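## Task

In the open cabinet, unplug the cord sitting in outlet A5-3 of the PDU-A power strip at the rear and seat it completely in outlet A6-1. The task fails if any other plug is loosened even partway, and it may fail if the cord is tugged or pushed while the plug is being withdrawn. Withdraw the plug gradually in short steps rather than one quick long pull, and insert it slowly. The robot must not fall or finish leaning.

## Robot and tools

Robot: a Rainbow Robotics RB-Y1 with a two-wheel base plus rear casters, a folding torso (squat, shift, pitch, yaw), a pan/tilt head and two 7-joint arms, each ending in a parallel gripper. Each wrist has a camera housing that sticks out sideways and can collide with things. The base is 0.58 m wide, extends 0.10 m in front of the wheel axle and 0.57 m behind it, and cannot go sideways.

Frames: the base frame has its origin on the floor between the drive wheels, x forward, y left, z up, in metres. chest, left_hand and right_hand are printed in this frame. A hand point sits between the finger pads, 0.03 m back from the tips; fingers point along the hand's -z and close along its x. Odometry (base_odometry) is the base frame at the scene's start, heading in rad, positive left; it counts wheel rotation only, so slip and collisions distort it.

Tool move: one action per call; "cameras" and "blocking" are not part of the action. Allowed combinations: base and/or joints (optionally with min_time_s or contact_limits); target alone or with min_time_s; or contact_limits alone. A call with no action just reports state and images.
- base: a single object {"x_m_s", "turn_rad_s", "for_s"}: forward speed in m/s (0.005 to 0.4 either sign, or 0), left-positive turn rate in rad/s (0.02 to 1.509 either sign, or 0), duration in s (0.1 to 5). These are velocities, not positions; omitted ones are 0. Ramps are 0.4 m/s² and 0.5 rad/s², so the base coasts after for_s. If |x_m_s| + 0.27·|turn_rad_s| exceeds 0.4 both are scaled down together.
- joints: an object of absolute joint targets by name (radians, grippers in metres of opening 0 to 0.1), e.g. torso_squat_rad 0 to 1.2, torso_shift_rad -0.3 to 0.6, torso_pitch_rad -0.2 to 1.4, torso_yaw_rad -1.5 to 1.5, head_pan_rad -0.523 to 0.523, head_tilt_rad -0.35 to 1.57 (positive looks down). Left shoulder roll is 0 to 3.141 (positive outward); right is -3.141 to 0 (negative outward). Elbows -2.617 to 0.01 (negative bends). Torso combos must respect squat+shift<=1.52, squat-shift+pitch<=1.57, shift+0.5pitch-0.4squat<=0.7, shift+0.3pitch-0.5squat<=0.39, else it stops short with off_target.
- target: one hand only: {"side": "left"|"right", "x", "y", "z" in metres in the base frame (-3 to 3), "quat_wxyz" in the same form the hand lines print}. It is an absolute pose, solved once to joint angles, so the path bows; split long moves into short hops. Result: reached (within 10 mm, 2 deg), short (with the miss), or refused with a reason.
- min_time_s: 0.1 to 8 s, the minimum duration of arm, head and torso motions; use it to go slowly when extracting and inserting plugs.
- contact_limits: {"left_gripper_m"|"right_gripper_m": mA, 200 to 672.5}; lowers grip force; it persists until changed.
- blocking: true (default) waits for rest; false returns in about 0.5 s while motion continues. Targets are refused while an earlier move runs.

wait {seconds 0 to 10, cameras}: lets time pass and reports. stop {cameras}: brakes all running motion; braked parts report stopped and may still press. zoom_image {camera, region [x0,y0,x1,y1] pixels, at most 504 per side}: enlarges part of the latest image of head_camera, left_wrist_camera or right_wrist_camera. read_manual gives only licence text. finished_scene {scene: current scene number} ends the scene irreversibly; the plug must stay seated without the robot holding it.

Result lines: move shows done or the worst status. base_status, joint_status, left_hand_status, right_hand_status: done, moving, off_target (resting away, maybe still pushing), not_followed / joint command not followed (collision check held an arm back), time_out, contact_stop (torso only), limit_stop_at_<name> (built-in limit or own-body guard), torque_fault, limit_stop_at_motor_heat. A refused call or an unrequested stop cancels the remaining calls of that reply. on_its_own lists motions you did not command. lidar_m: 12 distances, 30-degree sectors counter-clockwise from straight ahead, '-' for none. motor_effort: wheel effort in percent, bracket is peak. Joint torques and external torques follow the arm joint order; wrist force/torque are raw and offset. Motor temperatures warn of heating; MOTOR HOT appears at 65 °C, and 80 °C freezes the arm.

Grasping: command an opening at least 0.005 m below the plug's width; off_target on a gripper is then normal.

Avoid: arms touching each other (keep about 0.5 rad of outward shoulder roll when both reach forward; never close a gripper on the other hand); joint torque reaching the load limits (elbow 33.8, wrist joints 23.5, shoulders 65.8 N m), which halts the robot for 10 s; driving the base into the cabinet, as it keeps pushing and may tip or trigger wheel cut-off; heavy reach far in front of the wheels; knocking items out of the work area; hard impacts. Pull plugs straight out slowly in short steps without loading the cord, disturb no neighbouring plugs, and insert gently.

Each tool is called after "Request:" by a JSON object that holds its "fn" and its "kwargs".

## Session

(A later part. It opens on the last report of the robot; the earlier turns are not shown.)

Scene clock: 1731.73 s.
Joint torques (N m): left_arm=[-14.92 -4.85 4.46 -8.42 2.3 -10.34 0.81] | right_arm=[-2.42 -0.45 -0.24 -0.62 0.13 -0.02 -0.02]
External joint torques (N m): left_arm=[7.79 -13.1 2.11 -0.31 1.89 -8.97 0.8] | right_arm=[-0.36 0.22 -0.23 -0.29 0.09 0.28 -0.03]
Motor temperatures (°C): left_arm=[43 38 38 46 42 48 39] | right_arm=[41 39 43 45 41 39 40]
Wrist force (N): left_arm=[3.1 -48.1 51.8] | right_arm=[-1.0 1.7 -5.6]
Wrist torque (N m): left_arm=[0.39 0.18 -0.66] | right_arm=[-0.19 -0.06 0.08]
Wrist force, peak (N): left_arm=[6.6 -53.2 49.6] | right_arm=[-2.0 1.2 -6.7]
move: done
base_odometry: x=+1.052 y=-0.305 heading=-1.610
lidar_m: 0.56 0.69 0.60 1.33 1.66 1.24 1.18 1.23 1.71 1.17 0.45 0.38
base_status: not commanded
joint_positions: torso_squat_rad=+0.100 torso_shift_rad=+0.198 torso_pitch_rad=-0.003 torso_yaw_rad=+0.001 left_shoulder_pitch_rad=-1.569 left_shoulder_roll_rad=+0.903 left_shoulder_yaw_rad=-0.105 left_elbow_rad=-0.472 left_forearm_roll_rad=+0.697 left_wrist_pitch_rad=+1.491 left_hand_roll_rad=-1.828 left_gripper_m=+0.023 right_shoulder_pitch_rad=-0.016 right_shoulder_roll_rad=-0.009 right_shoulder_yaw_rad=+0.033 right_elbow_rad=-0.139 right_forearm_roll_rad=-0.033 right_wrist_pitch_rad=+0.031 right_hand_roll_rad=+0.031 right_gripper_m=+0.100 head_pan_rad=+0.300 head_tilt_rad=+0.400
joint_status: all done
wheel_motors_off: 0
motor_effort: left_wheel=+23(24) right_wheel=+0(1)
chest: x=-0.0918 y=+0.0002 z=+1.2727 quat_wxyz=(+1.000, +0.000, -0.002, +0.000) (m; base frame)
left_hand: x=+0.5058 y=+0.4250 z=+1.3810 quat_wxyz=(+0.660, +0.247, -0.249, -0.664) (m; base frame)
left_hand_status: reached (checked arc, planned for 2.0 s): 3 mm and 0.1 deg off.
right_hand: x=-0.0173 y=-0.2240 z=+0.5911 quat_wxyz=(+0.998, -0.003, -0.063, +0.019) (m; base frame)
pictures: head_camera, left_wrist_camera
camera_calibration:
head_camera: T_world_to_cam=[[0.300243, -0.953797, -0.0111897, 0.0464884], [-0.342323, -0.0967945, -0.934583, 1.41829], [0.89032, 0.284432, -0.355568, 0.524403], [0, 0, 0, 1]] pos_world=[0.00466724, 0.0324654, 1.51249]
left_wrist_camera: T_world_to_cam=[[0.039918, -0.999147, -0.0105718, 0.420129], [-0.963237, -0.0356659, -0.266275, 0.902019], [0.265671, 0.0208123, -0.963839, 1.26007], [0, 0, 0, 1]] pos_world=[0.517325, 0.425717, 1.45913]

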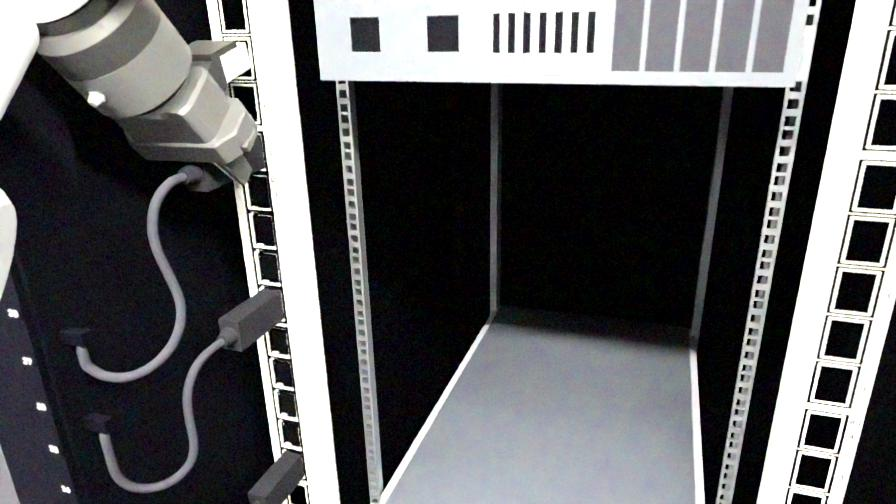

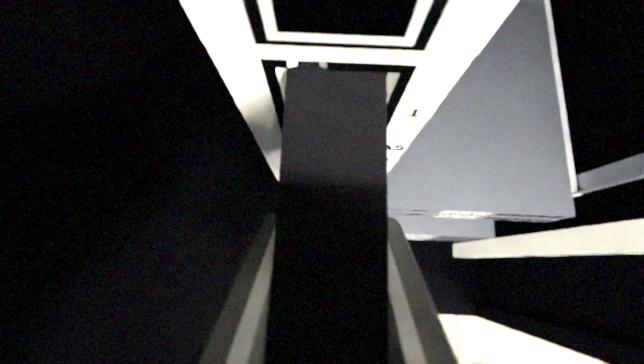

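Request:
{"fn": "zoom_image", "kwargs": {"camera": "left_wrist_camera", "region": [280, 55, 340, 85]}}

Request:
{"fn": "zoom_image", "kwargs": {"camera": "head_camera", "region": [246, 125, 276, 155]}}

Request:
{"fn": "zoom_image", "kwargs": {"camera": "head_camera", "region": [246, 150, 276, 180]}}

Request:
{"fn": "zoom_image", "kwargs": {"camera": "left_wrist_camera", "region": [370, 55, 430, 115]}}

Request:
{"fn": "zoom_image", "kwargs": {"camera": "left_wrist_camera", "region": [260, 55, 320, 115]}}

Scaled by 8.400 from the camera's 644x364 image, which has a finer 1265x715 frame.

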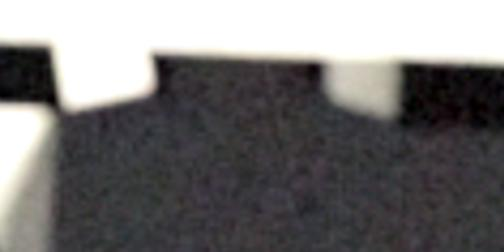

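Scaled by 16.800 from the camera's 896x504 image, which has a finer 1280x720 frame.

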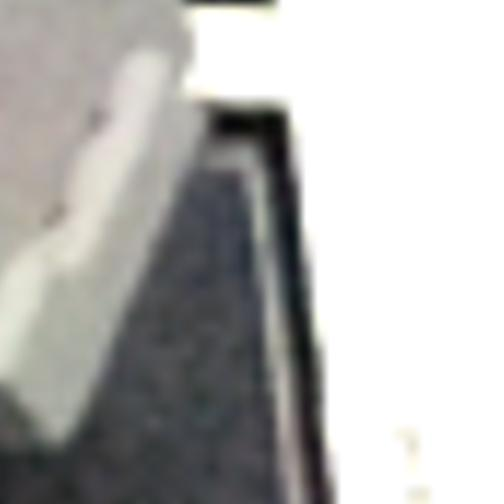

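Scaled by 16.800 from the camera's 896x504 image, which has a finer 1280x720 frame.

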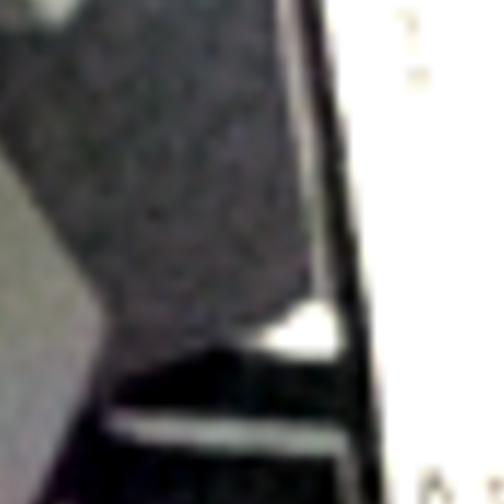

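Scaled by 8.400 from the camera's 644x364 image, which has a finer 1265x715 frame.

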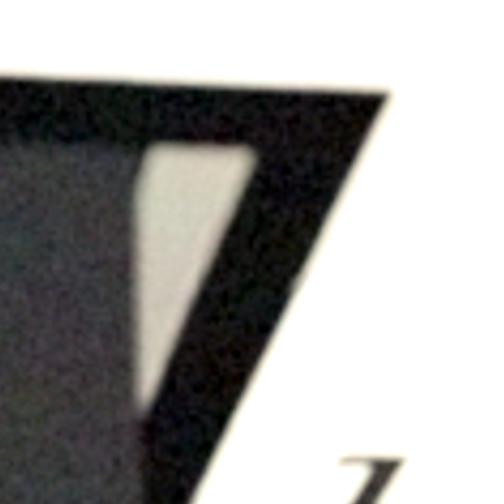

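Scaled by 8.400 from the camera's 644x364 image, which has a finer 1265x715 frame.

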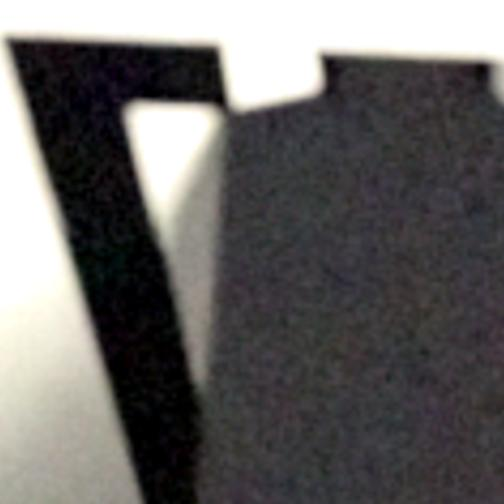

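Request:
{"fn": "zoom_image", "kwargs": {"camera": "left_wrist_camera", "region": [295, 58, 323, 72]}}

Request:
{"fn": "zoom_image", "kwargs": {"camera": "left_wrist_camera", "region": [250, 20, 420, 190]}}

Scaled by 18.000 from the camera's 644x364 image, which has a finer 1265x715 frame.

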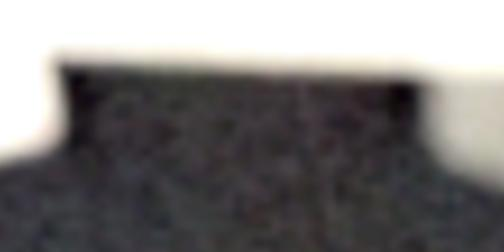

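Scaled by 2.965 from the camera's 644x364 image, which has a finer 1265x715 frame.

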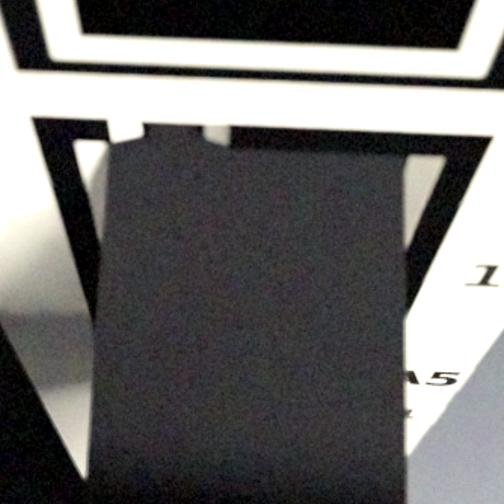

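Request:
{"fn": "move", "kwargs": {"target": {"side":"left","x":0.500,"y":0.4235,"z":1.382,"quat_wxyz":[0.6597,0.2466,-0.2495,-0.6646]}, "min_time_s": 2, "cameras": []}}

Request:
{"fn": "move", "kwargs": {"target": {"side":"left","x":0.497,"y":0.4235,"z":1.382,"quat_wxyz":[0.6597,0.2466,-0.2495,-0.6646]}, "min_time_s": 2, "cameras": ["left_wrist_camera","head_camera"]}}

Request:
{"fn": "zoom_image", "kwargs": {"camera": "left_wrist_camera", "region": [270, 10, 400, 140]}}

Request:
{"fn": "zoom_image", "kwargs": {"camera": "head_camera", "region": [230, 120, 280, 170]}}

Scene clock: 1812.20 s.
Joint torques (N m): left_arm=[-17.66 0.04 4.37 -6.94 3.09 0.04 0.22] | right_arm=[-2.32 -0.3 -0.21 -0.64 0.11 -0.11 -0.01]
External joint torques (N m): left_arm=[4.86 -8.52 1.72 0.92 2.71 1.41 0.22] | right_arm=[-0.33 0.39 -0.2 -0.33 0.07 0.19 -0.02]
Motor temperatures (°C): left_arm=[41 38 38 45 42 51 39] | right_arm=[41 39 43 45 41 39 40]
Wrist force (N): left_arm=[-9.5 -3.0 8.6] | right_arm=[-2.5 1.6 -6.2]
Wrist torque (N m): left_arm=[0.60 0.91 -0.02] | right_arm=[-0.18 -0.26 0.06]
Wrist force, peak (N): left_arm=[3.4 -47.8 52.1] | right_arm=[-2.4 1.4 -6.8]
move: done
base_odometry: x=+1.052 y=-0.305 heading=-1.610
lidar_m: 0.56 0.69 0.60 1.32 1.66 1.24 1.18 1.23 1.72 1.18 0.45 0.38
base_status: not commanded
joint_positions: torso_squat_rad=+0.100 torso_shift_rad=+0.200 torso_pitch_rad=-0.001 torso_yaw_rad=+0.000 left_shoulder_pitch_rad=-1.536 left_shoulder_roll_rad=+0.915 left_shoulder_yaw_rad=-0.095 left_elbow_rad=-0.546 left_forearm_roll_rad=+0.707 left_wrist_pitch_rad=+1.535 left_hand_roll_rad=-1.803 left_gripper_m=+0.023 right_shoulder_pitch_rad=-0.016 right_shoulder_roll_rad=-0.009 right_shoulder_yaw_rad=+0.033 right_elbow_rad=-0.139 right_forearm_roll_rad=-0.033 right_wrist_pitch_rad=+0.031 right_hand_roll_rad=+0.031 right_gripper_m=+0.100 head_pan_rad=+0.300 head_tilt_rad=+0.400
joint_status: all done
wheel_motors_off: 0
motor_effort: left_wheel=+7(23) right_wheel=+1(2)
chest: x=-0.0903 y=+0.0004 z=+1.2726 quat_wxyz=(+1.000, +0.000, -0.001, +0.000) (m; base frame)
left_hand: x=+0.5017 y=+0.4245 z=+1.3818 quat_wxyz=(+0.660, +0.243, -0.247, -0.666) (m; base frame)
left_hand_status: reached (checked arc, planned for 2.0 s): 2 mm and 0.6 deg off.
right_hand: x=-0.0174 y=-0.2240 z=+0.5908 quat_wxyz=(+0.998, -0.003, -0.062, +0.019) (m; base frame)
pictures: none
No camera images: "cameras" was empty.

Scene clock: 1814.53 s.
Joint torques (N m): left_arm=[-20.51 3.4 4.65 -8.53 2.42 0.41 -0.21] | right_arm=[-2.37 -0.32 -0.3 -0.7 0.02 -0.07 -0.08]
External joint torques (N m): left_arm=[1.8 -5.62 1.65 -0.95 2.08 1.78 -0.22] | right_arm=[-0.42 0.37 -0.29 -0.41 -0.02 0.22 -0.08]
Motor temperatures (°C): left_arm=[41 38 38 45 42 50 39] | right_arm=[41 39 43 45 41 39 40]
Wrist force (N): left_arm=[-8.8 0.8 -1.6] | right_arm=[-1.5 1.6 -6.0]
Wrist torque (N m): left_arm=[0.33 0.40 0.44] | right_arm=[-0.17 -0.12 0.04]
Wrist force, peak (N): left_arm=[-16.0 13.5 -17.3] | right_arm=[-2.4 1.5 -7.0]
move: done
base_odometry: x=+1.052 y=-0.305 heading=-1.610
lidar_m: 0.56 0.70 0.61 1.32 1.66 1.23 1.18 1.24 1.71 1.18 0.44 0.38
base_status: not commanded
joint_positions: torso_squat_rad=+0.100 torso_shift_rad=+0.200 torso_pitch_rad=+0.000 torso_yaw_rad=+0.000 left_shoulder_pitch_rad=-1.490 left_shoulder_roll_rad=+0.927 left_shoulder_yaw_rad=-0.081 left_elbow_rad=-0.634 left_forearm_roll_rad=+0.721 left_wrist_pitch_rad=+1.572 left_hand_roll_rad=-1.773 left_gripper_m=+0.023 right_shoulder_pitch_rad=-0.016 right_shoulder_roll_rad=-0.009 right_shoulder_yaw_rad=+0.033 right_elbow_rad=-0.139 right_forearm_roll_rad=-0.033 right_wrist_pitch_rad=+0.031 right_hand_roll_rad=+0.031 right_gripper_m=+0.100 head_pan_rad=+0.300 head_tilt_rad=+0.400
joint_status: all done
wheel_motors_off: 0
motor_effort: left_wheel=-3(7) right_wheel=-1(1)
chest: x=-0.0895 y=+0.0006 z=+1.2725 quat_wxyz=(+1.000, -0.001, +0.000, +0.000) (m; base frame)
left_hand: x=+0.4977 y=+0.4243 z=+1.3816 quat_wxyz=(+0.660, +0.243, -0.247, -0.666) (m; base frame)
left_hand_status: reached (checked arc, planned for 2.0 s): 1 mm and 0.6 deg off.
right_hand: x=-0.0176 y=-0.2241 z=+0.5908 quat_wxyz=(+0.998, -0.003, -0.061, +0.019) (m; base frame)
pictures: head_camera, left_wrist_camera
camera_calibration:
head_camera: T_world_to_cam=[[0.299491, -0.954028, -0.0116551, 0.046716], [-0.3457, -0.0971211, -0.933305, 1.41698], [0.889268, 0.283545, -0.358895, 0.526263], [0, 0, 0, 1]] pos_world=[0.00787199, 0.0329679, 1.5119]
left_wrist_camera: T_world_to_cam=[[0.0365578, -0.999288, -0.00936846, 0.41985], [-0.965876, -0.032927, -0.256902, 0.881491], [0.25641, 0.0184405, -0.966392, 1.272], [0, 0, 0, 1]] pos_world=[0.509908, 0.425119, 1.45964]

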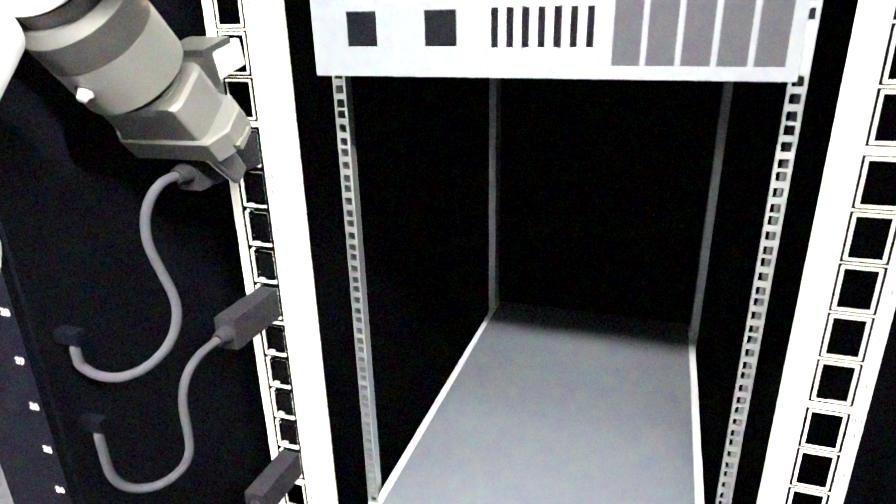

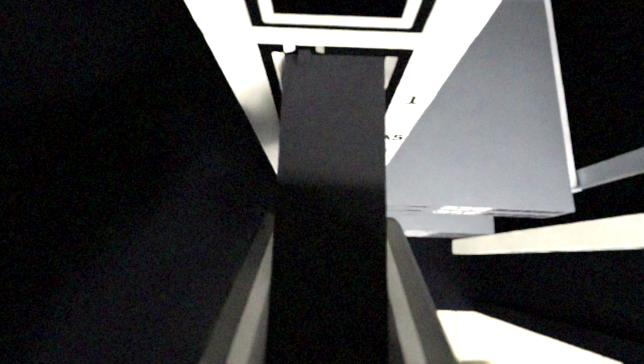

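Scaled by 3.877 from the camera's 644x364 image, which has a finer 1265x715 frame.

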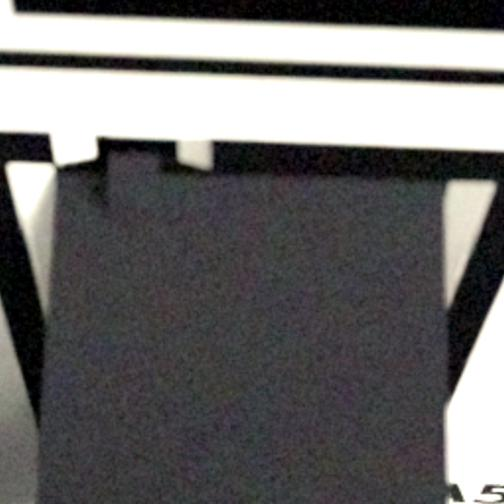

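Scaled by 10.080 from the camera's 896x504 image, which has a finer 1280x720 frame.

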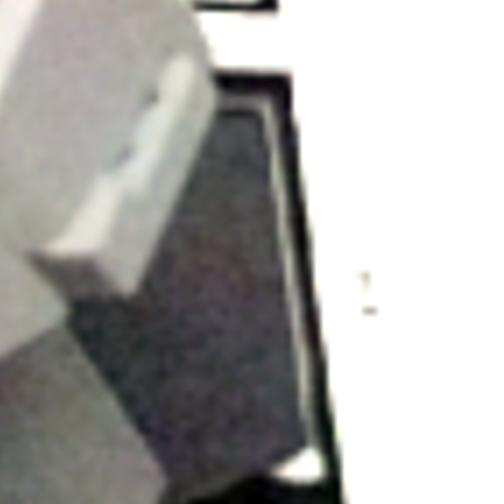

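Request:
{"fn": "move", "kwargs": {"target": {"side":"left","x":0.502,"y":0.4225,"z":1.382,"quat_wxyz":[0.6597,0.2466,-0.2495,-0.6646]}, "min_time_s": 3, "cameras": []}}

Request:
{"fn": "move", "kwargs": {"target": {"side":"left","x":0.507,"y":0.4225,"z":1.382,"quat_wxyz":[0.6597,0.2466,-0.2495,-0.6646]}, "min_time_s": 3, "cameras": []}}

Request:
{"fn": "move", "kwargs": {"target": {"side":"left","x":0.509,"y":0.4315,"z":1.382,"quat_wxyz":[0.6597,0.2466,-0.2495,-0.6646]}, "min_time_s": 2, "cameras": []}}

Request:
{"fn": "move", "kwargs": {"target": {"side":"left","x":0.510,"y":0.415,"z":1.382,"quat_wxyz":[0.6597,0.2466,-0.2495,-0.6646]}, "min_time_s": 2, "cameras": ["left_wrist_camera"]}}

Request:
{"fn": "zoom_image", "kwargs": {"camera": "left_wrist_camera", "region": [270, 10, 400, 140]}}

Scene clock: 1844.07 s.
Joint torques (N m): left_arm=[-28.49 0.37 2 -9.66 2.31 -4.97 0.06] | right_arm=[-2.12 -0.32 -0.1 -0.67 0.02 -0.02 0.02]
External joint torques (N m): left_arm=[-6.08 -8.62 -0.96 -2.02 1.97 -3.58 0.05] | right_arm=[-0.14 0.37 -0.09 -0.37 -0.02 0.27 0.02]
Motor temperatures (°C): left_arm=[42 38 38 45 42 46 39] | right_arm=[41 39 43 45 41 39 40]
Wrist force (N): left_arm=[-6.5 -20.9 9.9] | right_arm=[-2.5 1.5 -5.7]
Wrist torque (N m): left_arm=[-0.11 0.18 0.12] | right_arm=[-0.16 -0.29 0.09]
Wrist force, peak (N): left_arm=[-6.3 -21.1 10.0] | right_arm=[-2.6 0.8 -6.9]
move: done
base_odometry: x=+1.052 y=-0.305 heading=-1.610
lidar_m: 0.56 0.69 0.59 1.31 1.66 1.23 1.19 1.23 1.70 1.18 0.46 0.38
base_status: not commanded
joint_positions: torso_squat_rad=+0.100 torso_shift_rad=+0.200 torso_pitch_rad=-0.001 torso_yaw_rad=+0.000 left_shoulder_pitch_rad=-1.495 left_shoulder_roll_rad=+0.922 left_shoulder_yaw_rad=-0.083 left_elbow_rad=-0.623 left_forearm_roll_rad=+0.716 left_wrist_pitch_rad=+1.554 left_hand_roll_rad=-1.772 left_gripper_m=+0.023 right_shoulder_pitch_rad=-0.016 right_shoulder_roll_rad=-0.009 right_shoulder_yaw_rad=+0.033 right_elbow_rad=-0.139 right_forearm_roll_rad=-0.033 right_wrist_pitch_rad=+0.031 right_hand_roll_rad=+0.031 right_gripper_m=+0.100 head_pan_rad=+0.300 head_tilt_rad=+0.400
joint_status: all done
wheel_motors_off: 0
motor_effort: left_wheel=+3(4) right_wheel=-1(1)
chest: x=-0.0901 y=+0.0006 z=+1.2726 quat_wxyz=(+1.000, -0.001, +0.000, +0.000) (m; base frame)
left_hand: x=+0.5005 y=+0.4240 z=+1.3822 quat_wxyz=(+0.661, +0.247, -0.249, -0.664) (m; base frame)
left_hand_status: reached (checked arc, planned for 3.0 s): 2 mm and 0.2 deg off.
right_hand: x=-0.0175 y=-0.2240 z=+0.5909 quat_wxyz=(+0.998, -0.003, -0.062, +0.019) (m; base frame)
pictures: none
No camera images: "cameras" was empty.

Scene clock: 1847.40 s.
Joint torques (N m): left_arm=[-29.21 -2.41 2.36 -11.88 1.99 -12.25 0.24] | right_arm=[-2.13 -0.22 -0.08 -0.69 0.17 -0.11 0.01]
External joint torques (N m): left_arm=[-6.62 -11.07 -0.34 -4.02 1.63 -10.86 0.23] | right_arm=[-0.1 0.46 -0.07 -0.37 0.14 0.19 0]
Motor temperatures (°C): left_arm=[42 38 38 45 42 47 39] | right_arm=[41 39 43 45 41 39 40]
Wrist force (N): left_arm=[2.0 -52.0 34.8] | right_arm=[-1.9 1.1 -6.0]
Wrist torque (N m): left_arm=[-0.39 0.01 -0.44] | right_arm=[-0.10 -0.16 0.09]
Wrist force, peak (N): left_arm=[2.2 -52.8 35.5] | right_arm=[-1.7 1.9 -7.0]
move: done
base_odometry: x=+1.052 y=-0.305 heading=-1.610
lidar_m: 0.55 0.70 0.60 1.32 1.66 1.24 1.18 1.24 1.72 1.18 0.46 0.38
base_status: not commanded
joint_positions: torso_squat_rad=+0.100 torso_shift_rad=+0.199 torso_pitch_rad=-0.002 torso_yaw_rad=+0.001 left_shoulder_pitch_rad=-1.528 left_shoulder_roll_rad=+0.911 left_shoulder_yaw_rad=-0.095 left_elbow_rad=-0.556 left_forearm_roll_rad=+0.704 left_wrist_pitch_rad=+1.522 left_hand_roll_rad=-1.793 left_gripper_m=+0.023 right_shoulder_pitch_rad=-0.016 right_shoulder_roll_rad=-0.009 right_shoulder_yaw_rad=+0.033 right_elbow_rad=-0.139 right_forearm_roll_rad=-0.033 right_wrist_pitch_rad=+0.031 right_hand_roll_rad=+0.031 right_gripper_m=+0.100 head_pan_rad=+0.300 head_tilt_rad=+0.400
joint_status: all done
wheel_motors_off: 0
motor_effort: left_wheel=+17(18) right_wheel=+1(1)
chest: x=-0.0912 y=+0.0004 z=+1.2727 quat_wxyz=(+1.000, +0.000, -0.001, +0.000) (m; base frame)
left_hand: x=+0.5038 y=+0.4241 z=+1.3823 quat_wxyz=(+0.661, +0.249, -0.249, -0.663) (m; base frame)
left_hand_status: reached (checked arc, planned for 3.0 s): 4 mm and 0.3 deg off.
right_hand: x=-0.0174 y=-0.2240 z=+0.5910 quat_wxyz=(+0.998, -0.003, -0.063, +0.019) (m; base frame)
pictures: none
No camera images: "cameras" was empty.

Scene clock: 1849.73 s.
Joint torques (N m): left_arm=[-18.54 9.27 6.23 -6.57 3.69 -16.12 0.45] | right_arm=[-2.36 -0.24 -0.14 -0.78 0.03 -0.09 0.03]
External joint torques (N m): left_arm=[4.13 1.52 4.25 1.8 3.23 -14.75 0.44] | right_arm=[-0.29 0.37 -0.14 -0.45 -0.01 0.2 0.02]
Motor temperatures (°C): left_arm=[42 38 38 45 42 47 39] | right_arm=[41 39 43 45 41 39 40]
Wrist force (N): left_arm=[6.7 -69.0 45.9] | right_arm=[-1.8 2.1 -6.1]
Wrist torque (N m): left_arm=[-0.71 -0.45 -0.67] | right_arm=[-0.24 -0.15 0.04]
Wrist force, peak (N): left_arm=[7.2 -69.5 46.2] | right_arm=[-2.3 1.8 -6.5]
move: done
base_odometry: x=+1.052 y=-0.305 heading=-1.610
lidar_m: 0.56 0.69 0.60 1.31 1.67 1.23 1.18 1.23 1.70 1.17 0.45 0.37
base_status: not commanded
joint_positions: torso_squat_rad=+0.100 torso_shift_rad=+0.198 torso_pitch_rad=-0.003 torso_yaw_rad=+0.000 left_shoulder_pitch_rad=-1.615 left_shoulder_roll_rad=+0.902 left_shoulder_yaw_rad=-0.113 left_elbow_rad=-0.384 left_forearm_roll_rad=+0.687 left_wrist_pitch_rad=+1.452 left_hand_roll_rad=-1.870 left_gripper_m=+0.023 right_shoulder_pitch_rad=-0.016 right_shoulder_roll_rad=-0.009 right_shoulder_yaw_rad=+0.033 right_elbow_rad=-0.139 right_forearm_roll_rad=-0.033 right_wrist_pitch_rad=+0.031 right_hand_roll_rad=+0.031 right_gripper_m=+0.100 head_pan_rad=+0.300 head_tilt_rad=+0.400
joint_status: all done
wheel_motors_off: 0
motor_effort: left_wheel=+18(20) right_wheel=+5(5)
chest: x=-0.0919 y=-0.0008 z=+1.2728 quat_wxyz=(+1.000, +0.001, -0.002, +0.000) (m; base frame)
left_hand: x=+0.5072 y=+0.4289 z=+1.3836 quat_wxyz=(+0.658, +0.251, -0.249, -0.664) (m; base frame)
left_hand_status: reached (checked arc, planned for 2.0 s): 4 mm and 0.5 deg off.
right_hand: x=-0.0174 y=-0.2239 z=+0.5907 quat_wxyz=(+0.998, -0.002, -0.063, +0.019) (m; base frame)
pictures: none
No camera images: "cameras" was empty.

Scene clock: 1852.07 s.
Joint torques (N m): left_arm=[-18.69 -19.43 3.05 -10.86 6.9 -7.54 0.3] | right_arm=[-2.4 -0.38 0.14 -0.68 0.14 -0.13 0.1]
External joint torques (N m): left_arm=[4.16 -27.23 0.97 -2.6 6.47 -6.18 0.29] | right_arm=[-0.33 0.31 0.15 -0.34 0.1 0.17 0.1]
Motor temperatures (°C): left_arm=[42 38 38 45 42 48 39] | right_arm=[41 39 43 45 41 39 40]
Wrist force (N): left_arm=[-17.8 -42.4 50.1] | right_arm=[-2.2 1.9 -5.9]
Wrist torque (N m): left_arm=[0.54 1.04 0.03] | right_arm=[-0.20 -0.18 0.07]
Wrist force, peak (N): left_arm=[7.1 -69.2 46.0] | right_arm=[-1.3 1.1 -6.8]
move: done
base_odometry: x=+1.052 y=-0.305 heading=-1.609
lidar_m: 0.56 0.70 0.60 1.32 1.67 1.23 1.18 1.24 1.71 1.19 0.46 0.37
base_status: not commanded
joint_positions: torso_squat_rad=+0.100 torso_shift_rad=+0.198 torso_pitch_rad=-0.004 torso_yaw_rad=+0.001 left_shoulder_pitch_rad=-1.612 left_shoulder_roll_rad=+0.888 left_shoulder_yaw_rad=-0.116 left_elbow_rad=-0.409 left_forearm_roll_rad=+0.683 left_wrist_pitch_rad=+1.471 left_hand_roll_rad=-1.835 left_gripper_m=+0.023 right_shoulder_pitch_rad=-0.016 right_shoulder_roll_rad=-0.009 right_shoulder_yaw_rad=+0.033 right_elbow_rad=-0.139 right_forearm_roll_rad=-0.033 right_wrist_pitch_rad=+0.031 right_hand_roll_rad=+0.031 right_gripper_m=+0.100 head_pan_rad=+0.300 head_tilt_rad=+0.400
joint_status: all done
wheel_motors_off: 0
motor_effort: left_wheel=+26(26) right_wheel=+0(5)
chest: x=-0.0920 y=+0.0005 z=+1.2728 quat_wxyz=(+1.000, +0.000, -0.002, +0.001) (m; base frame)
left_hand: x=+0.5080 y=+0.4209 z=+1.3829 quat_wxyz=(+0.662, +0.245, -0.249, -0.663) (m; base frame)
left_hand_status: reached (checked arc, planned for 2.0 s): 6 mm and 0.4 deg off.
right_hand: x=-0.0173 y=-0.2239 z=+0.5912 quat_wxyz=(+0.998, -0.003, -0.063, +0.019) (m; base frame)
pictures: left_wrist_camera
camera_calibration:
left_wrist_camera: T_world_to_cam=[[0.0438952, -0.999009, -0.00734968, 0.409411], [-0.963939, -0.0404192, -0.263035, 0.902332], [0.262477, 0.0186306, -0.964758, 1.26527], [0, 0, 0, 1]] pos_world=[0.519718, 0.421904, 1.46103]

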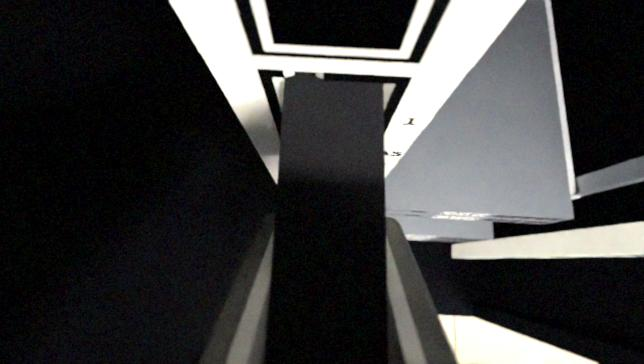

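Scaled by 3.877 from the camera's 644x364 image, which has a finer 1265x715 frame.

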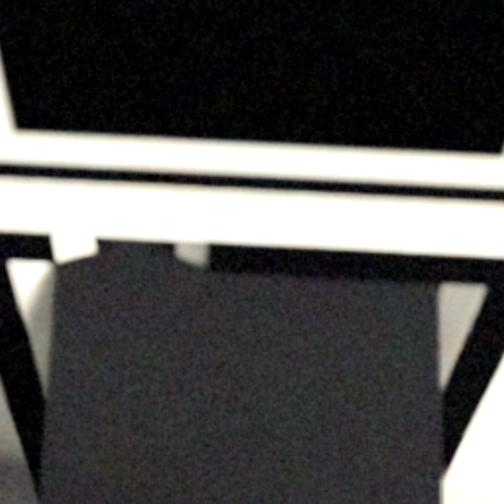

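Request:
{"fn": "move", "kwargs": {"target": {"side":"left","x":0.512,"y":0.4315,"z":1.382,"quat_wxyz":[0.6597,0.2466,-0.2495,-0.6646]}, "min_time_s": 2, "cameras": []}}

Request:
{"fn": "move", "kwargs": {"target": {"side":"left","x":0.512,"y":0.415,"z":1.381,"quat_wxyz":[0.6597,0.2466,-0.2495,-0.6646]}, "min_time_s": 2, "cameras": ["left_wrist_camera","head_camera"]}}

Request:
{"fn": "zoom_image", "kwargs": {"camera": "left_wrist_camera", "region": [270, 10, 400, 140]}}

Request:
{"fn": "zoom_image", "kwargs": {"camera": "head_camera", "region": [140, 60, 340, 220]}}

Scene clock: 1862.30 s.
Joint torques (N m): left_arm=[-17.69 10.71 2.37 -5.11 1.78 -7.29 0.58] | right_arm=[-2.11 -0.32 -0.21 -0.6 0.11 -0.04 0.05]
External joint torques (N m): left_arm=[5.11 3.54 0.8 3.55 1.28 -5.92 0.57] | right_arm=[-0.08 0.31 -0.2 -0.28 0.07 0.26 0.04]
Motor temperatures (°C): left_arm=[42 38 38 45 43 48 39] | right_arm=[41 39 43 45 41 39 40]
Wrist force (N): left_arm=[4.3 -28.3 20.0] | right_arm=[-2.4 1.6 -5.7]
Wrist torque (N m): left_arm=[-0.33 -0.09 -0.81] | right_arm=[-0.13 -0.27 0.09]
Wrist force, peak (N): left_arm=[-11.2 -55.5 51.9] | right_arm=[-2.0 1.4 -7.0]
move: done
base_odometry: x=+1.052 y=-0.305 heading=-1.610
lidar_m: 0.56 0.69 0.60 1.33 1.67 1.22 1.18 1.24 1.71 1.18 0.45 0.38
base_status: not commanded
joint_positions: torso_squat_rad=+0.100 torso_shift_rad=+0.199 torso_pitch_rad=-0.002 torso_yaw_rad=+0.000 left_shoulder_pitch_rad=-1.671 left_shoulder_roll_rad=+0.888 left_shoulder_yaw_rad=-0.124 left_elbow_rad=-0.278 left_forearm_roll_rad=+0.673 left_wrist_pitch_rad=+1.397 left_hand_roll_rad=-1.905 left_gripper_m=+0.023 right_shoulder_pitch_rad=-0.016 right_shoulder_roll_rad=-0.009 right_shoulder_yaw_rad=+0.033 right_elbow_rad=-0.139 right_forearm_roll_rad=-0.033 right_wrist_pitch_rad=+0.031 right_hand_roll_rad=+0.031 right_gripper_m=+0.100 head_pan_rad=+0.300 head_tilt_rad=+0.400
joint_status: all done
wheel_motors_off: 0
motor_effort: left_wheel=+10(27) right_wheel=+4(5)
chest: x=-0.0911 y=-0.0004 z=+1.2727 quat_wxyz=(+1.000, +0.000, -0.001, +0.000) (m; base frame)
left_hand: x=+0.5129 y=+0.4286 z=+1.3824 quat_wxyz=(+0.657, +0.254, -0.252, -0.663) (m; base frame)
left_hand_status: reached (checked arc, planned for 2.0 s): 3 mm and 1.0 deg off.
right_hand: x=-0.0174 y=-0.2240 z=+0.5907 quat_wxyz=(+0.998, -0.003, -0.063, +0.019) (m; base frame)
pictures: none
No camera images: "cameras" was empty.

Scene clock: 1864.63 s.
Joint torques (N m): left_arm=[-19.86 -18.55 3.47 -4.57 7.72 5.14 0.37] | right_arm=[-2.13 -0.51 -0.19 -0.5 0.13 -0.08 0.09]
External joint torques (N m): left_arm=[3.05 -25.65 1.88 4.01 7.24 6.49 0.37] | right_arm=[-0.13 0.19 -0.18 -0.19 0.09 0.22 0.08]
Motor temperatures (°C): left_arm=[42 38 38 45 43 48 39] | right_arm=[41 39 43 45 41 39 40]
Wrist force (N): left_arm=[-34.0 9.0 14.4] | right_arm=[-2.4 1.2 -5.3]
Wrist torque (N m): left_arm=[1.13 1.91 -0.17] | right_arm=[-0.08 -0.27 0.05]
Wrist force, peak (N): left_arm=[-34.4 8.8 14.4] | right_arm=[-1.1 0.8 -7.0]
move: done
base_odometry: x=+1.052 y=-0.305 heading=-1.610
lidar_m: 0.56 0.69 0.60 1.32 1.67 1.24 1.17 1.24 1.70 1.18 0.46 0.37
base_status: not commanded
joint_positions: torso_squat_rad=+0.100 torso_shift_rad=+0.199 torso_pitch_rad=-0.001 torso_yaw_rad=+0.001 left_shoulder_pitch_rad=-1.679 left_shoulder_roll_rad=+0.876 left_shoulder_yaw_rad=-0.130 left_elbow_rad=-0.289 left_forearm_roll_rad=+0.667 left_wrist_pitch_rad=+1.424 left_hand_roll_rad=-1.877 left_gripper_m=+0.023 right_shoulder_pitch_rad=-0.016 right_shoulder_roll_rad=-0.009 right_shoulder_yaw_rad=+0.033 right_elbow_rad=-0.139 right_forearm_roll_rad=-0.033 right_wrist_pitch_rad=+0.031 right_hand_roll_rad=+0.031 right_gripper_m=+0.100 head_pan_rad=+0.300 head_tilt_rad=+0.400
joint_status: all done
wheel_motors_off: 0
motor_effort: left_wheel=+10(11) right_wheel=-2(4)
chest: x=-0.0905 y=+0.0008 z=+1.2726 quat_wxyz=(+1.000, -0.001, -0.001, +0.000) (m; base frame)
left_hand: x=+0.5120 y=+0.4206 z=+1.3822 quat_wxyz=(+0.662, +0.245, -0.248, -0.664) (m; base frame)
left_hand_status: reached (checked arc, planned for 2.0 s): 6 mm and 0.4 deg off.
right_hand: x=-0.0173 y=-0.2239 z=+0.5910 quat_wxyz=(+0.998, -0.003, -0.062, +0.019) (m; base frame)
pictures: head_camera, left_wrist_camera
camera_calibration:
head_camera: T_world_to_cam=[[0.29998, -0.953882, -0.0110251, 0.0463677], [-0.344029, -0.0973975, -0.933894, 1.41759], [0.88975, 0.283943, -0.35738, 0.525218], [0, 0, 0, 1]] pos_world=[0.00646992, 0.0331672, 1.51209]
left_wrist_camera: T_world_to_cam=[[0.042231, -0.999074, -0.0082365, 0.41112], [-0.964446, -0.0386119, -0.261444, 0.903363], [0.260884, 0.0189847, -0.965184, 1.26481], [0, 0, 0, 1]] pos_world=[0.523916, 0.421608, 1.46033]

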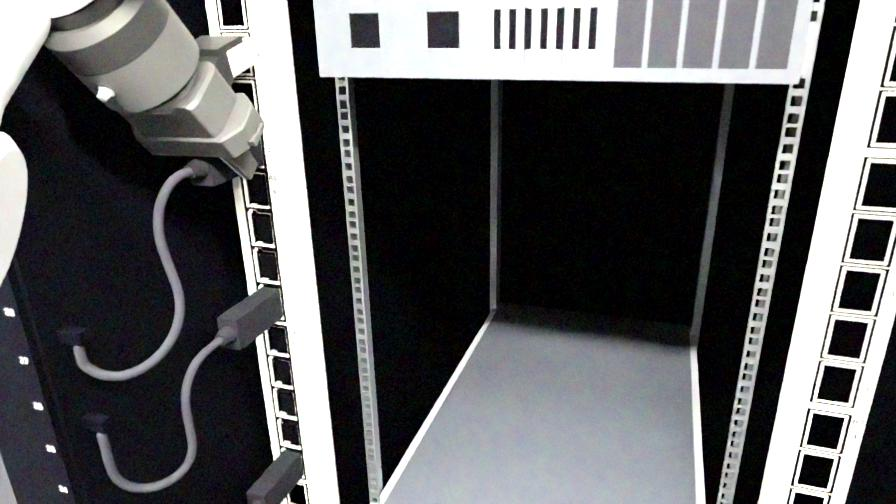

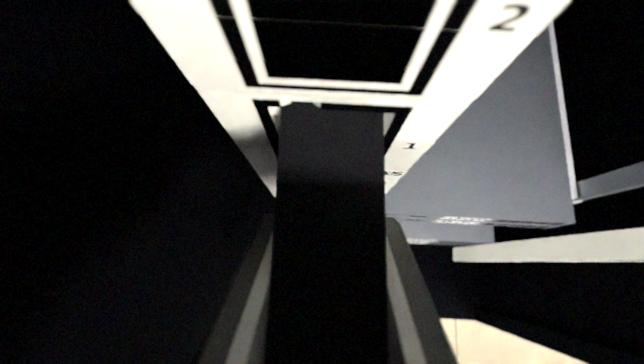

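Scaled by 3.877 from the camera's 644x364 image, which has a finer 1265x715 frame.

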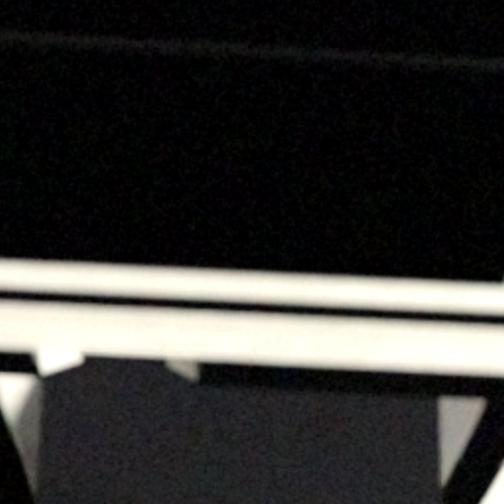

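Scaled by 2.520 from the camera's 896x504 image, which has a finer 1280x720 frame.

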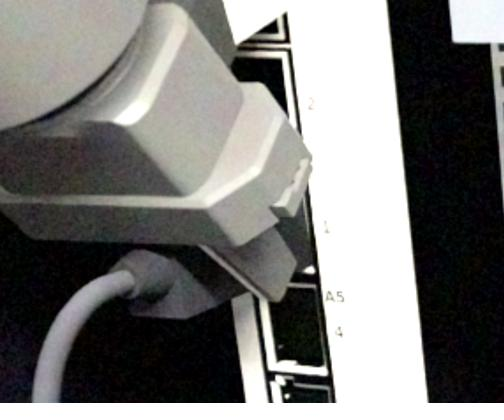

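Request:
{"fn": "zoom_image", "kwargs": {"camera": "head_camera", "region": [190, 155, 270, 205]}}

Request:
{"fn": "zoom_image", "kwargs": {"camera": "head_camera", "region": [210, 275, 290, 355]}}

Scaled by 6.300 from the camera's 896x504 image, which has a finer 1280x720 frame.

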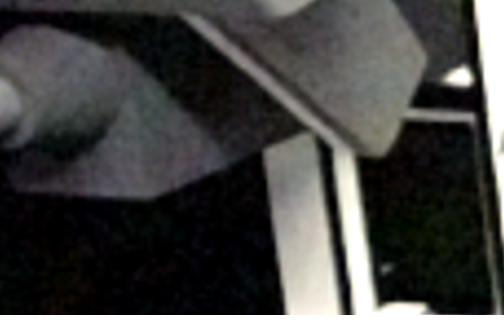

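Scaled by 6.300 from the camera's 896x504 image, which has a finer 1280x720 frame.

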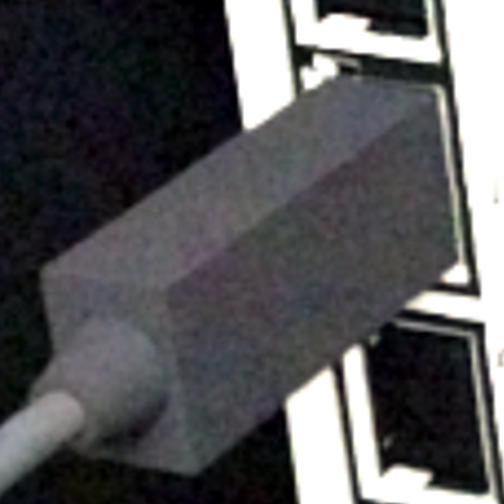

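Request:
{"fn": "move", "kwargs": {"target": {"side":"left","x":0.514,"y":0.4235,"z":1.382,"quat_wxyz":[0.6597,0.2466,-0.2495,-0.6646]}, "min_time_s": 2, "cameras": ["head_camera","left_wrist_camera"]}}

Request:
{"fn": "zoom_image", "kwargs": {"camera": "head_camera", "region": [190, 155, 270, 205]}}

Request:
{"fn": "zoom_image", "kwargs": {"camera": "left_wrist_camera", "region": [270, 60, 400, 190]}}

Scene clock: 1883.40 s.
Joint torques (N m): left_arm=[-21.84 -3.07 4.77 -7.2 3.12 -3.77 0] | right_arm=[-2.17 -0.33 -0.45 -0.66 0.03 -0.1 0.01]
External joint torques (N m): left_arm=[1.04 -10.11 3.23 1.44 2.63 -2.41 -0.01] | right_arm=[-0.17 0.35 -0.44 -0.35 -0.01 0.19 0]
Motor temperatures (°C): left_arm=[42 39 38 45 44 47 39] | right_arm=[41 39 43 45 41 39 40]
Wrist force (N): left_arm=[-4.9 -19.3 23.7] | right_arm=[-1.5 1.9 -6.1]
Wrist torque (N m): left_arm=[0.41 0.69 -0.17] | right_arm=[-0.19 -0.18 0.05]
Wrist force, peak (N): left_arm=[-34.4 9.0 14.5] | right_arm=[-2.0 1.6 -7.0]
move: done
base_odometry: x=+1.052 y=-0.305 heading=-1.610
lidar_m: 0.56 0.69 0.61 1.31 1.68 1.23 1.18 1.23 1.71 1.18 0.45 0.37
base_status: not commanded
joint_positions: torso_squat_rad=+0.100 torso_shift_rad=+0.199 torso_pitch_rad=-0.002 torso_yaw_rad=+0.001 left_shoulder_pitch_rad=-1.682 left_shoulder_roll_rad=+0.880 left_shoulder_yaw_rad=-0.130 left_elbow_rad=-0.275 left_forearm_roll_rad=+0.668 left_wrist_pitch_rad=+1.406 left_hand_roll_rad=-1.891 left_gripper_m=+0.023 right_shoulder_pitch_rad=-0.016 right_shoulder_roll_rad=-0.009 right_shoulder_yaw_rad=+0.033 right_elbow_rad=-0.139 right_forearm_roll_rad=-0.033 right_wrist_pitch_rad=+0.031 right_hand_roll_rad=+0.031 right_gripper_m=+0.100 head_pan_rad=+0.300 head_tilt_rad=+0.400
joint_status: all done
wheel_motors_off: 0
motor_effort: left_wheel=+9(10) right_wheel=-2(3)
chest: x=-0.0906 y=+0.0005 z=+1.2726 quat_wxyz=(+1.000, +0.000, -0.001, +0.000) (m; base frame)
left_hand: x=+0.5130 y=+0.4244 z=+1.3830 quat_wxyz=(+0.660, +0.250, -0.250, -0.663) (m; base frame)
left_hand_status: reached (checked arc, planned for 2.0 s): 2 mm and 0.4 deg off.
right_hand: x=-0.0173 y=-0.2240 z=+0.5909 quat_wxyz=(+0.998, -0.003, -0.062, +0.019) (m; base frame)
pictures: head_camera, left_wrist_camera
camera_calibration:
head_camera: T_world_to_cam=[[0.299866, -0.953915, -0.0112515, 0.0463602], [-0.343993, -0.0971195, -0.933936, 1.41757], [0.889803, 0.283926, -0.357263, 0.525244], [0, 0, 0, 1]] pos_world=[0.00636957, 0.032767, 1.51209]
left_wrist_camera: T_world_to_cam=[[0.042426, -0.999015, -0.0129908, 0.421249], [-0.961412, -0.0372847, -0.272573, 0.917948], [0.271821, 0.0240537, -0.962047, 1.2531], [0, 0, 0, 1]] pos_world=[0.524037, 0.424918, 1.46122]

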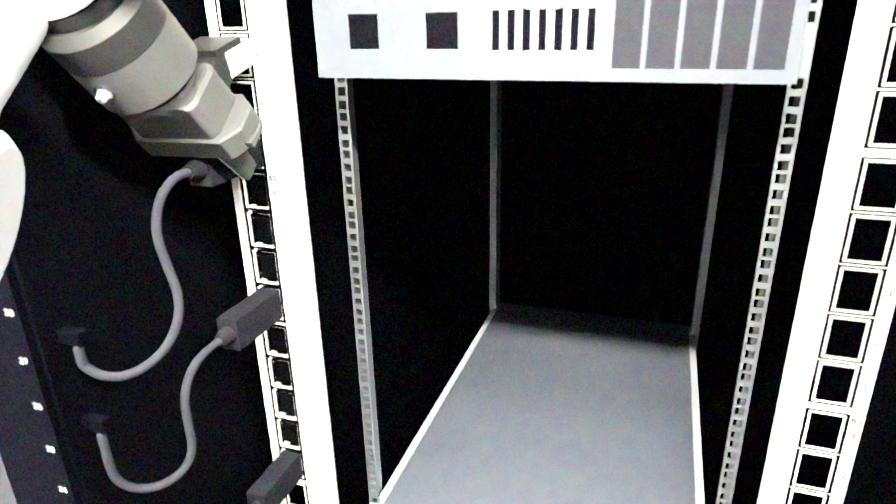

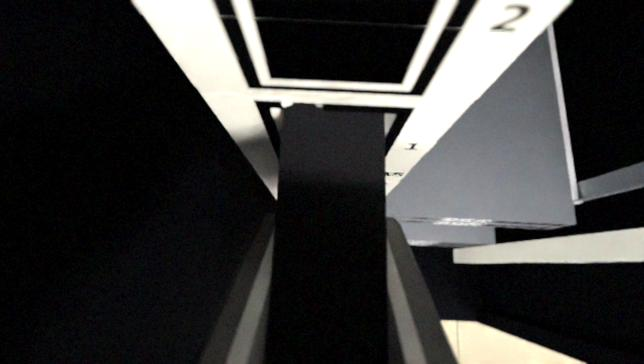

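Scaled by 6.300 from the camera's 896x504 image, which has a finer 1280x720 frame.

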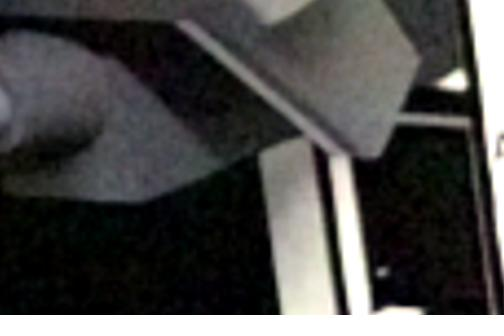

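Scaled by 3.877 from the camera's 644x364 image, which has a finer 1265x715 frame.

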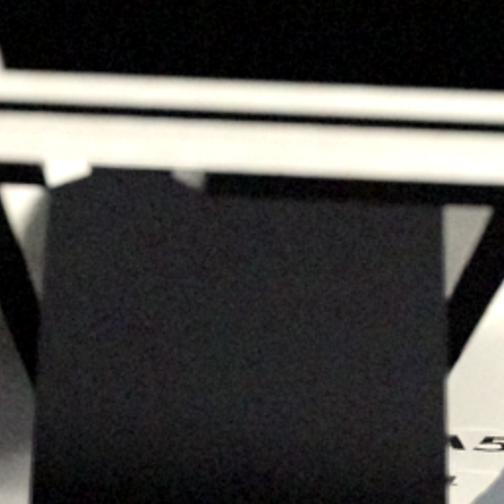

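Request:
{"fn": "move", "kwargs": {"target": {"side":"left","x":0.518,"y":0.434,"z":1.382,"quat_wxyz":[0.6597,0.2466,-0.2495,-0.6646]}, "min_time_s": 2, "cameras": []}}

Request:
{"fn": "move", "kwargs": {"target": {"side":"left","x":0.518,"y":0.412,"z":1.382,"quat_wxyz":[0.6597,0.2466,-0.2495,-0.6646]}, "min_time_s": 2, "cameras": []}}

Request:
{"fn": "move", "kwargs": {"target": {"side":"left","x":0.518,"y":0.4235,"z":1.382,"quat_wxyz":[0.6597,0.2466,-0.2495,-0.6646]}, "min_time_s": 2, "cameras": ["head_camera","left_wrist_camera"]}}

Request:
{"fn": "zoom_image", "kwargs": {"camera": "head_camera", "region": [190, 155, 270, 205]}}

Request:
{"fn": "zoom_image", "kwargs": {"camera": "left_wrist_camera", "region": [270, 60, 400, 190]}}

Scene clock: 1913.63 s.
Joint torques (N m): left_arm=[-18.13 17.44 2.86 -10.95 -2.14 -15.23 1.14] | right_arm=[-2.1 -0.15 -0.17 -0.61 0.11 -0.12 0]
External joint torques (N m): left_arm=[4.75 10.26 1.34 -2.22 -2.65 -13.84 1.13] | right_arm=[-0.06 0.48 -0.16 -0.29 0.07 0.18 -0.01]
Motor temperatures (°C): left_arm=[42 38 38 45 43 46 39] | right_arm=[41 39 43 45 41 39 40]
Wrist force (N): left_arm=[28.0 -55.4 37.4] | right_arm=[-1.1 1.6 -6.2]
Wrist torque (N m): left_arm=[-0.77 -1.44 -1.49] | right_arm=[-0.15 -0.09 0.06]
Wrist force, peak (N): left_arm=[28.1 -55.0 38.3] | right_arm=[-1.9 1.3 -7.1]
move: short
base_odometry: x=+1.052 y=-0.305 heading=-1.610
lidar_m: 0.55 0.69 0.60 1.32 1.67 1.23 1.18 1.25 1.71 1.18 0.46 0.38
base_status: not commanded
joint_positions: torso_squat_rad=+0.100 torso_shift_rad=+0.199 torso_pitch_rad=-0.002 torso_yaw_rad=+0.000 left_shoulder_pitch_rad=-1.671 left_shoulder_roll_rad=+0.885 left_shoulder_yaw_rad=-0.124 left_elbow_rad=-0.267 left_forearm_roll_rad=+0.672 left_wrist_pitch_rad=+1.367 left_hand_roll_rad=-1.909 left_gripper_m=+0.024 right_shoulder_pitch_rad=-0.016 right_shoulder_roll_rad=-0.009 right_shoulder_yaw_rad=+0.033 right_elbow_rad=-0.139 right_forearm_roll_rad=-0.033 right_wrist_pitch_rad=+0.031 right_hand_roll_rad=+0.031 right_gripper_m=+0.100 head_pan_rad=+0.300 head_tilt_rad=+0.400
joint_status: all done
wheel_motors_off: 0
motor_effort: left_wheel=+10(11) right_wheel=+5(5)
chest: x=-0.0912 y=-0.0003 z=+1.2727 quat_wxyz=(+1.000, +0.000, -0.001, +0.000) (m; base frame)
left_hand: x=+0.5170 y=+0.4303 z=+1.3827 quat_wxyz=(+0.656, +0.262, -0.256, -0.660) (m; base frame)
left_hand_status: short (checked arc, as near as the solve gets, planned for 2.0 s): 4 mm and 2.1 deg off. The place is met; only the turn is off.
right_hand: x=-0.0175 y=-0.2241 z=+0.5908 quat_wxyz=(+0.998, -0.003, -0.063, +0.019) (m; base frame)
pictures: none
No camera images: "cameras" was empty.

Scene clock: 1915.97 s.
Joint torques (N m): left_arm=[-24.68 -22.93 5.52 -8.98 9.45 1.54 0.21] | right_arm=[-2.16 -0.25 -0.22 -0.52 0.14 -0.1 0.05]
External joint torques (N m): left_arm=[-1.62 -29.98 4.01 -0.33 8.99 2.91 0.2] | right_arm=[-0.14 0.46 -0.2 -0.2 0.1 0.2 0.04]
Motor temperatures (°C): left_arm=[42 38 38 45 43 46 39] | right_arm=[41 39 43 45 41 39 40]
Wrist force (N): left_arm=[-37.3 -8.1 22.6] | right_arm=[-1.4 0.6 -6.1]
Wrist torque (N m): left_arm=[0.81 1.85 -0.05] | right_arm=[-0.03 -0.17 0.07]
Wrist force, peak (N): left_arm=[27.6 -55.2 37.8] | right_arm=[-1.7 1.6 -6.9]
move: done
base_odometry: x=+1.052 y=-0.305 heading=-1.610
lidar_m: 0.56 0.70 0.60 1.34 1.67 1.24 1.19 1.24 1.71 1.18 0.46 0.39
base_status: not commanded
joint_positions: torso_squat_rad=+0.100 torso_shift_rad=+0.199 torso_pitch_rad=-0.002 torso_yaw_rad=+0.001 left_shoulder_pitch_rad=-1.689 left_shoulder_roll_rad=+0.865 left_shoulder_yaw_rad=-0.136 left_elbow_rad=-0.267 left_forearm_roll_rad=+0.661 left_wrist_pitch_rad=+1.393 left_hand_roll_rad=-1.875 left_gripper_m=+0.023 right_shoulder_pitch_rad=-0.016 right_shoulder_roll_rad=-0.009 right_shoulder_yaw_rad=+0.033 right_elbow_rad=-0.139 right_forearm_roll_rad=-0.033 right_wrist_pitch_rad=+0.031 right_hand_roll_rad=+0.031 right_gripper_m=+0.100 head_pan_rad=+0.300 head_tilt_rad=+0.400
joint_status: all done
wheel_motors_off: 0
motor_effort: left_wheel=+15(16) right_wheel=-4(6)
chest: x=-0.0908 y=+0.0009 z=+1.2727 quat_wxyz=(+1.000, -0.001, -0.001, +0.000) (m; base frame)
left_hand: x=+0.5167 y=+0.4190 z=+1.3824 quat_wxyz=(+0.662, +0.252, -0.250, -0.660) (m; base frame)
left_hand_status: reached (checked arc, planned for 2.0 s): 7 mm and 0.8 deg off.
right_hand: x=-0.0173 y=-0.2239 z=+0.5911 quat_wxyz=(+0.998, -0.004, -0.062, +0.019) (m; base frame)
pictures: none
No camera images: "cameras" was empty.

Scene clock: 1918.30 s.
Joint torques (N m): left_arm=[-20.02 -3.04 5.2 -9.46 3.45 -5.76 0.17] | right_arm=[-2.21 -0.22 -0.3 -0.68 0.13 -0.11 -0.05]
External joint torques (N m): left_arm=[2.95 -10.12 3.69 -0.77 2.97 -4.38 0.16] | right_arm=[-0.2 0.46 -0.29 -0.36 0.09 0.18 -0.05]
Motor temperatures (°C): left_arm=[42 38 38 45 43 46 39] | right_arm=[41 39 43 45 41 39 40]
Wrist force (N): left_arm=[-5.2 -26.3 26.4] | right_arm=[-1.2 1.7 -4.8]
Wrist torque (N m): left_arm=[-0.05 0.29 -0.34] | right_arm=[-0.17 -0.11 0.07]
Wrist force, peak (N): left_arm=[-37.8 -8.1 23.0] | right_arm=[-1.6 1.5 -6.9]
move: done
base_odometry: x=+1.052 y=-0.305 heading=-1.610
lidar_m: 0.56 0.70 0.60 1.33 1.66 1.24 1.18 1.24 1.72 1.18 0.45 0.39
base_status: not commanded
joint_positions: torso_squat_rad=+0.100 torso_shift_rad=+0.199 torso_pitch_rad=-0.002 torso_yaw_rad=+0.001 left_shoulder_pitch_rad=-1.682 left_shoulder_roll_rad=+0.874 left_shoulder_yaw_rad=-0.131 left_elbow_rad=-0.267 left_forearm_roll_rad=+0.666 left_wrist_pitch_rad=+1.382 left_hand_roll_rad=-1.891 left_gripper_m=+0.023 right_shoulder_pitch_rad=-0.016 right_shoulder_roll_rad=-0.009 right_shoulder_yaw_rad=+0.033 right_elbow_rad=-0.139 right_forearm_roll_rad=-0.033 right_wrist_pitch_rad=+0.031 right_hand_roll_rad=+0.031 right_gripper_m=+0.100 head_pan_rad=+0.300 head_tilt_rad=+0.400
joint_status: all done
wheel_motors_off: 0
motor_effort: left_wheel=+14(16) right_wheel=-3(5)
chest: x=-0.0908 y=+0.0005 z=+1.2727 quat_wxyz=(+1.000, +0.000, -0.001, +0.000) (m; base frame)
left_hand: x=+0.5170 y=+0.4240 z=+1.3829 quat_wxyz=(+0.659, +0.257, -0.253, -0.661) (m; base frame)
left_hand_status: reached (checked arc, as near as the solve gets, planned for 2.0 s): 1 mm and 1.3 deg off.
right_hand: x=-0.0173 y=-0.2240 z=+0.5910 quat_wxyz=(+0.998, -0.003, -0.062, +0.019) (m; base frame)
pictures: head_camera, left_wrist_camera
camera_calibration:
head_camera: T_world_to_cam=[[0.299986, -0.953878, -0.0112023, 0.0464702], [-0.343708, -0.0971236, -0.934041, 1.41773], [0.889873, 0.284049, -0.356991, 0.525102], [0, 0, 0, 1]] pos_world=[0.00606931, 0.0328667, 1.51219]
left_wrist_camera: T_world_to_cam=[[0.0463018, -0.998785, -0.0168824, 0.423979], [-0.957376, -0.0395458, -0.286125, 0.939267], [0.28511, 0.0294109, -0.958043, 1.2372], [0, 0, 0, 1]] pos_world=[0.526862, 0.424221, 1.4612]

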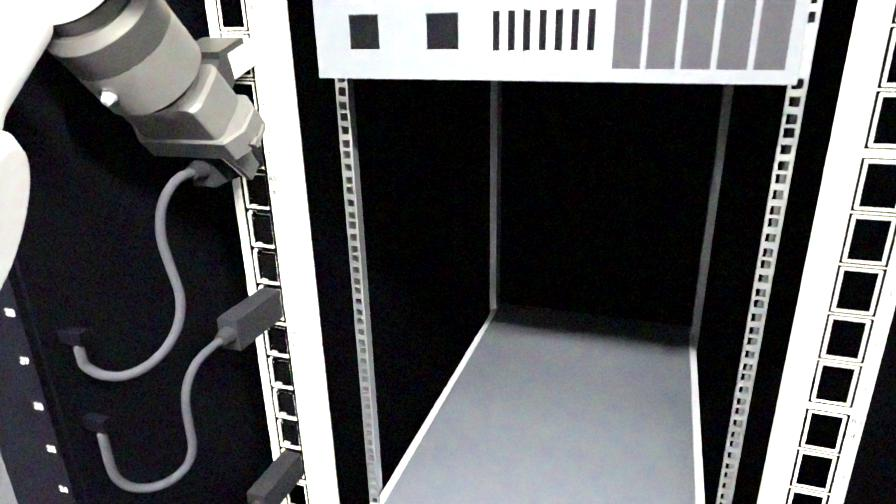

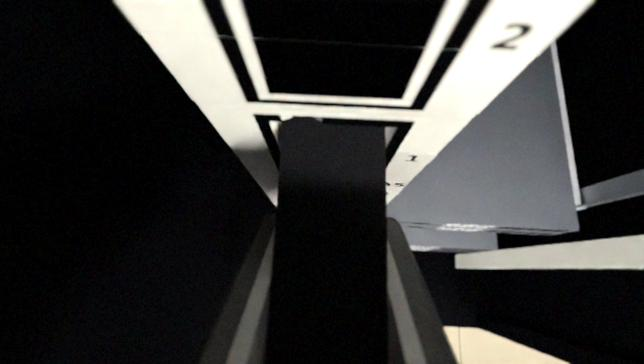

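Scaled by 6.300 from the camera's 896x504 image, which has a finer 1280x720 frame.

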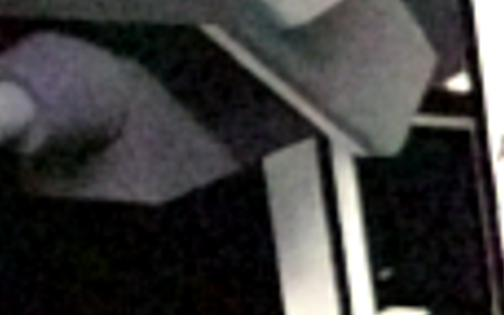

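Scaled by 3.877 from the camera's 644x364 image, which has a finer 1265x715 frame.

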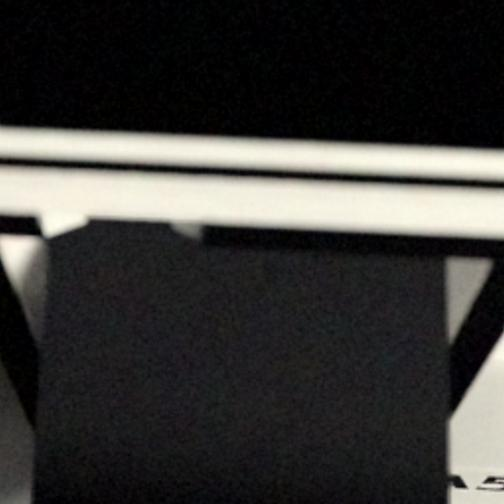

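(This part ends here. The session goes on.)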